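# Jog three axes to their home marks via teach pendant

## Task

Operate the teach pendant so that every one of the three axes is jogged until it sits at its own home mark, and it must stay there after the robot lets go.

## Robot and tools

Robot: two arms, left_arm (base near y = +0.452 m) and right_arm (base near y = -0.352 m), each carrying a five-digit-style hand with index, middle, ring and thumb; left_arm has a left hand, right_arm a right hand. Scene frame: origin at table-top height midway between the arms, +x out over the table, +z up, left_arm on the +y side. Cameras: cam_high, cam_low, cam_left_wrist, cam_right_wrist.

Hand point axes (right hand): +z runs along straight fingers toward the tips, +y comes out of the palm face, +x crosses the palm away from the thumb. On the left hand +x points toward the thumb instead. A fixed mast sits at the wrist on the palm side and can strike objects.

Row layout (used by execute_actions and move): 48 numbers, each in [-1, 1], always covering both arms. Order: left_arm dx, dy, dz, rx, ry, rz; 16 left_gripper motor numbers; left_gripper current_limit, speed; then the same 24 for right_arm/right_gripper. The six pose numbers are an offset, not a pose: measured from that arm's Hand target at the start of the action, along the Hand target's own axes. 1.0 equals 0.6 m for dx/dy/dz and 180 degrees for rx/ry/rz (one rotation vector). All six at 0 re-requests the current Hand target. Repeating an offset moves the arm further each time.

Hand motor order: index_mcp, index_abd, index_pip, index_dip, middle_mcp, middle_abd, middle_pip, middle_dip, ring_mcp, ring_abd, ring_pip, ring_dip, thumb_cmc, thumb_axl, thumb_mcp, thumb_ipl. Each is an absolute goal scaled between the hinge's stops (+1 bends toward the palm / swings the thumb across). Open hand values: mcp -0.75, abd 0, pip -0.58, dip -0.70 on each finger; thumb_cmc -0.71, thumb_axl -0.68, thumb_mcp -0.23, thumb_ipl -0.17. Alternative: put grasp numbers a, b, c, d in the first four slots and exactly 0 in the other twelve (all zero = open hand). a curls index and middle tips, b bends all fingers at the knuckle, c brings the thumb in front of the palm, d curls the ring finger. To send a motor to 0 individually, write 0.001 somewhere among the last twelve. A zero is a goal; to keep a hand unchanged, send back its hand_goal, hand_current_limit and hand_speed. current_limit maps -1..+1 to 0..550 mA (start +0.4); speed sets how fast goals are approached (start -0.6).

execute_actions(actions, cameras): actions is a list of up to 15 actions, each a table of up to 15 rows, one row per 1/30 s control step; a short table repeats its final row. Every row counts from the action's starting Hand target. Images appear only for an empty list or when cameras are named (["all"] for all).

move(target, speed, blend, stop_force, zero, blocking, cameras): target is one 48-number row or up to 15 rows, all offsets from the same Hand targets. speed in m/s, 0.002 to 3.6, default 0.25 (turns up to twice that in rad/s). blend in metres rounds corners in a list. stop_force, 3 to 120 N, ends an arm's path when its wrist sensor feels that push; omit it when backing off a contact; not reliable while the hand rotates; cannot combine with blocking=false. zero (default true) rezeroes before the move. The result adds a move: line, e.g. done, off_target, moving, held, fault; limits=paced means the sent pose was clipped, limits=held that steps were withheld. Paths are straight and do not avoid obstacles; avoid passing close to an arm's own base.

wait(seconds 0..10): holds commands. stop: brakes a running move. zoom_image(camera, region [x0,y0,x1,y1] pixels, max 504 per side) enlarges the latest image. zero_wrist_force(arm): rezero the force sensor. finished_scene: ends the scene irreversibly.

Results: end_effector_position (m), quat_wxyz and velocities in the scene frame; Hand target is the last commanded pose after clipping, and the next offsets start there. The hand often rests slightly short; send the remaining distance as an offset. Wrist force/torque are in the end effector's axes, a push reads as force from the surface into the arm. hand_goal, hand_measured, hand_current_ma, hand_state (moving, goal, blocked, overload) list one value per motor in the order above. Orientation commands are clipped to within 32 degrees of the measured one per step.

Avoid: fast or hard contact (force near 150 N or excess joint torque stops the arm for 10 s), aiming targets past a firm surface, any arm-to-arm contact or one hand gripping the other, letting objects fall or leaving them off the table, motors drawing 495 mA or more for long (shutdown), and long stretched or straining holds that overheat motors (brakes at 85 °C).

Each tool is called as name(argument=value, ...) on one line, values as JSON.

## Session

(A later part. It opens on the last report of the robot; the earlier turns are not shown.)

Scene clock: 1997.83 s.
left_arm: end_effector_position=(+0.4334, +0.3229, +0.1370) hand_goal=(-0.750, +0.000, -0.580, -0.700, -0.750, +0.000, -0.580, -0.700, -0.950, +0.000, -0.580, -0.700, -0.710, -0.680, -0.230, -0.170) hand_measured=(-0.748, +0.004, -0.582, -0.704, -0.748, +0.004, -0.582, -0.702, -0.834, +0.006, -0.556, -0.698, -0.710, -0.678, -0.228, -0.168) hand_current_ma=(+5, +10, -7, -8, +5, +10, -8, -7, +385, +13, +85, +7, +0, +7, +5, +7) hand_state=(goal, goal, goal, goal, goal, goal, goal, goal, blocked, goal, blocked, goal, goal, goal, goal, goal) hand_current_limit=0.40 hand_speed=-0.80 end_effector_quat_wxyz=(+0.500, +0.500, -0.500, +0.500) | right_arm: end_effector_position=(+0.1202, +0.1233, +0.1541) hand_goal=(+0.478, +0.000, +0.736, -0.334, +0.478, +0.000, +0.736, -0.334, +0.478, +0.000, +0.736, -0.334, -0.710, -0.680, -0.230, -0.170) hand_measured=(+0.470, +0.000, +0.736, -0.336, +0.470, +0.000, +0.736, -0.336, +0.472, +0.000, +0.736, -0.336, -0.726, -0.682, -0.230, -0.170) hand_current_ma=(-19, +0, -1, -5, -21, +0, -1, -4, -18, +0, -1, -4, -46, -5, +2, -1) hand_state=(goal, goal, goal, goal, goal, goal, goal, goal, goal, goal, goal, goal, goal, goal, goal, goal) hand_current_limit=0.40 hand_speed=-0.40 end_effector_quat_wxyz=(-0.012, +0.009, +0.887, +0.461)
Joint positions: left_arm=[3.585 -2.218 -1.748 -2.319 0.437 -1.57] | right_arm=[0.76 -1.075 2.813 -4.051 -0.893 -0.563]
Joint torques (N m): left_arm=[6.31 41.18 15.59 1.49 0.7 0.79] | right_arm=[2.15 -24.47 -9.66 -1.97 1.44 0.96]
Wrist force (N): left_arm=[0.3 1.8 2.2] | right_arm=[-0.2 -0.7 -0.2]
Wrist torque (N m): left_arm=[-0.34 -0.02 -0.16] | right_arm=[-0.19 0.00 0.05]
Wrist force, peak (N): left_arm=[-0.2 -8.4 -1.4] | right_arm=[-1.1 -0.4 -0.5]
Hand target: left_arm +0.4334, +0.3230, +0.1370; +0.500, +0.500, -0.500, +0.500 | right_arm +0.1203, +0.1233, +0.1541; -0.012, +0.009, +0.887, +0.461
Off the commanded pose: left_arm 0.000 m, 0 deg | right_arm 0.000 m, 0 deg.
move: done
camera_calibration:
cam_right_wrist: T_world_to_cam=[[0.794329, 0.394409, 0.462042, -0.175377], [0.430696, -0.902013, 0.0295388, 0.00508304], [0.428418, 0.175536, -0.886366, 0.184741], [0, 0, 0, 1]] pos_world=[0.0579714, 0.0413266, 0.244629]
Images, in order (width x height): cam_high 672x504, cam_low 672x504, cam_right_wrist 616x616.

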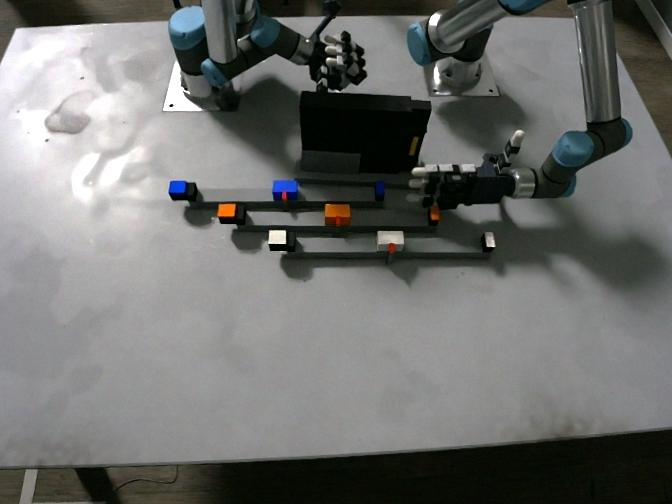

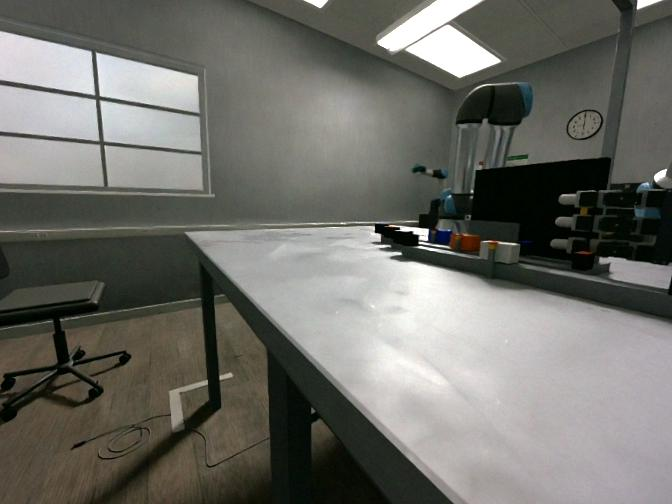

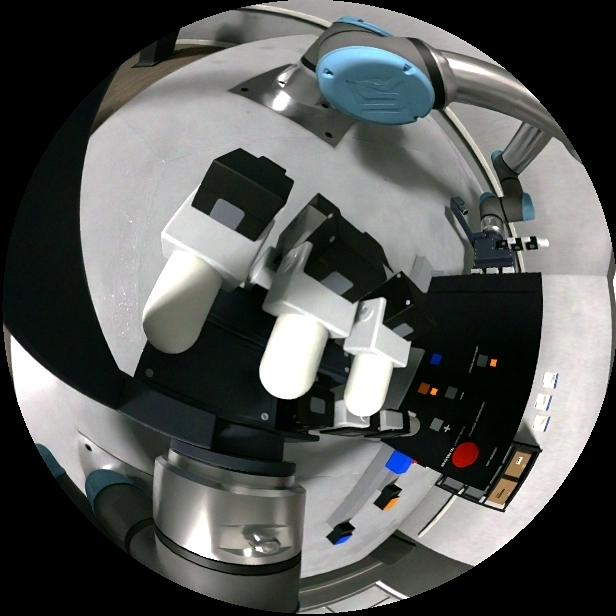

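move(target=[[0,0.0333,0,0,0,0,-0.75,0,-0.58,-0.70,-0.75,0,-0.58,-0.70,-0.75,0,-0.58,-0.70,-0.71,-0.68,-0.23,-0.17,0.4,-0.8,0,0,0,0,0,0,0.479,0,0.737,-0.333,0.479,0,0.737,-0.333,0.479,0,0.737,-0.333,-0.71,-0.68,-0.23,-0.17,0.4,-0.4],[0.1,0.0333,-0.1,0,0,0,-0.75,0,-0.58,-0.70,-0.75,0,-0.58,-0.70,-0.75,0,-0.58,-0.70,-0.71,-0.68,-0.23,-0.17,0.4,-0.8,0,0,0,0,0,0,0.479,0,0.737,-0.333,0.479,0,0.737,-0.333,0.479,0,0.737,-0.333,-0.71,-0.68,-0.23,-0.17,0.4,-0.4]], speed=0.1, cameras=["cam_high"])

zoom_image(camera="cam_high", region=[250, 170, 430, 270])

Scene clock: 2013.07 s.
left_arm: end_effector_position=(+0.4135, +0.3830, +0.1970) hand_goal=(-0.750, +0.000, -0.580, -0.700, -0.750, +0.000, -0.580, -0.700, -0.750, +0.000, -0.580, -0.700, -0.710, -0.680, -0.230, -0.170) hand_measured=(-0.748, +0.004, -0.582, -0.704, -0.748, +0.004, -0.582, -0.702, -0.752, +0.006, -0.578, -0.698, -0.710, -0.678, -0.228, -0.168) hand_current_ma=(+5, +10, -7, -8, +5, +10, -7, -7, -7, +13, +7, +7, +0, +7, +5, +7) hand_state=(goal, goal, goal, goal, goal, goal, goal, goal, goal, goal, goal, goal, goal, goal, goal, goal) hand_current_limit=0.40 hand_speed=-0.80 end_effector_quat_wxyz=(+0.500, +0.500, -0.500, +0.500) | right_arm: end_effector_position=(+0.1203, +0.1233, +0.1541) hand_goal=(+0.478, +0.000, +0.736, -0.334, +0.478, +0.000, +0.736, -0.334, +0.478, +0.000, +0.736, -0.334, -0.710, -0.680, -0.230, -0.170) hand_measured=(+0.470, +0.000, +0.736, -0.336, +0.470, +0.000, +0.736, -0.336, +0.472, +0.000, +0.736, -0.336, -0.726, -0.682, -0.230, -0.170) hand_current_ma=(-19, +0, -1, -5, -21, +0, -1, -4, -18, +0, -1, -4, -46, -5, +2, -1) hand_state=(goal, goal, goal, goal, goal, goal, goal, goal, goal, goal, goal, goal, goal, goal, goal, goal) hand_current_limit=0.40 hand_speed=-0.40 end_effector_quat_wxyz=(-0.012, +0.009, +0.887, +0.461)
Joint positions: left_arm=[3.705 -2.11 -1.733 -2.44 0.557 -1.57] | right_arm=[0.76 -1.075 2.813 -4.051 -0.893 -0.562]
Joint torques (N m): left_arm=[-0.14 32.99 5.04 0.25 -0.25 1.82] | right_arm=[9.58 -23.74 -9.55 -0.92 -0.48 -0.67]
Wrist force (N): left_arm=[-0.2 -0.9 1.6] | right_arm=[-0.3 -0.5 -0.6]
Wrist torque (N m): left_arm=[-0.18 -0.02 0.02] | right_arm=[-0.13 0.02 0.05]
Wrist force, peak (N): left_arm=[-0.3 2.1 2.8] | right_arm=[-0.2 -1.0 -0.2]
Hand target: left_arm +0.4134, +0.3830, +0.1970; +0.500, +0.500, -0.500, +0.500 | right_arm +0.1203, +0.1233, +0.1541; -0.012, +0.009, +0.887, +0.461
Off the commanded pose: left_arm 0.000 m, 0 deg | right_arm 0.000 m, 0 deg.
move: done
Images, in order (width x height): cam_high 672x504.

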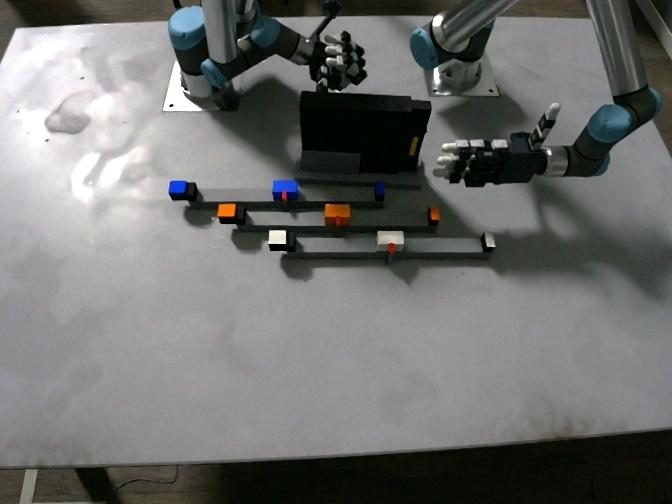

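Scaled by 2.800.

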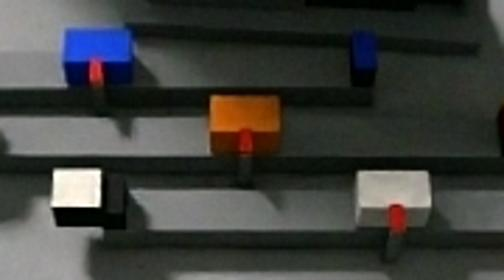

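All three axes are aligned with their home marks and both hands are clear.

finished_scene(scene=1)

The scene is finished: the task was done.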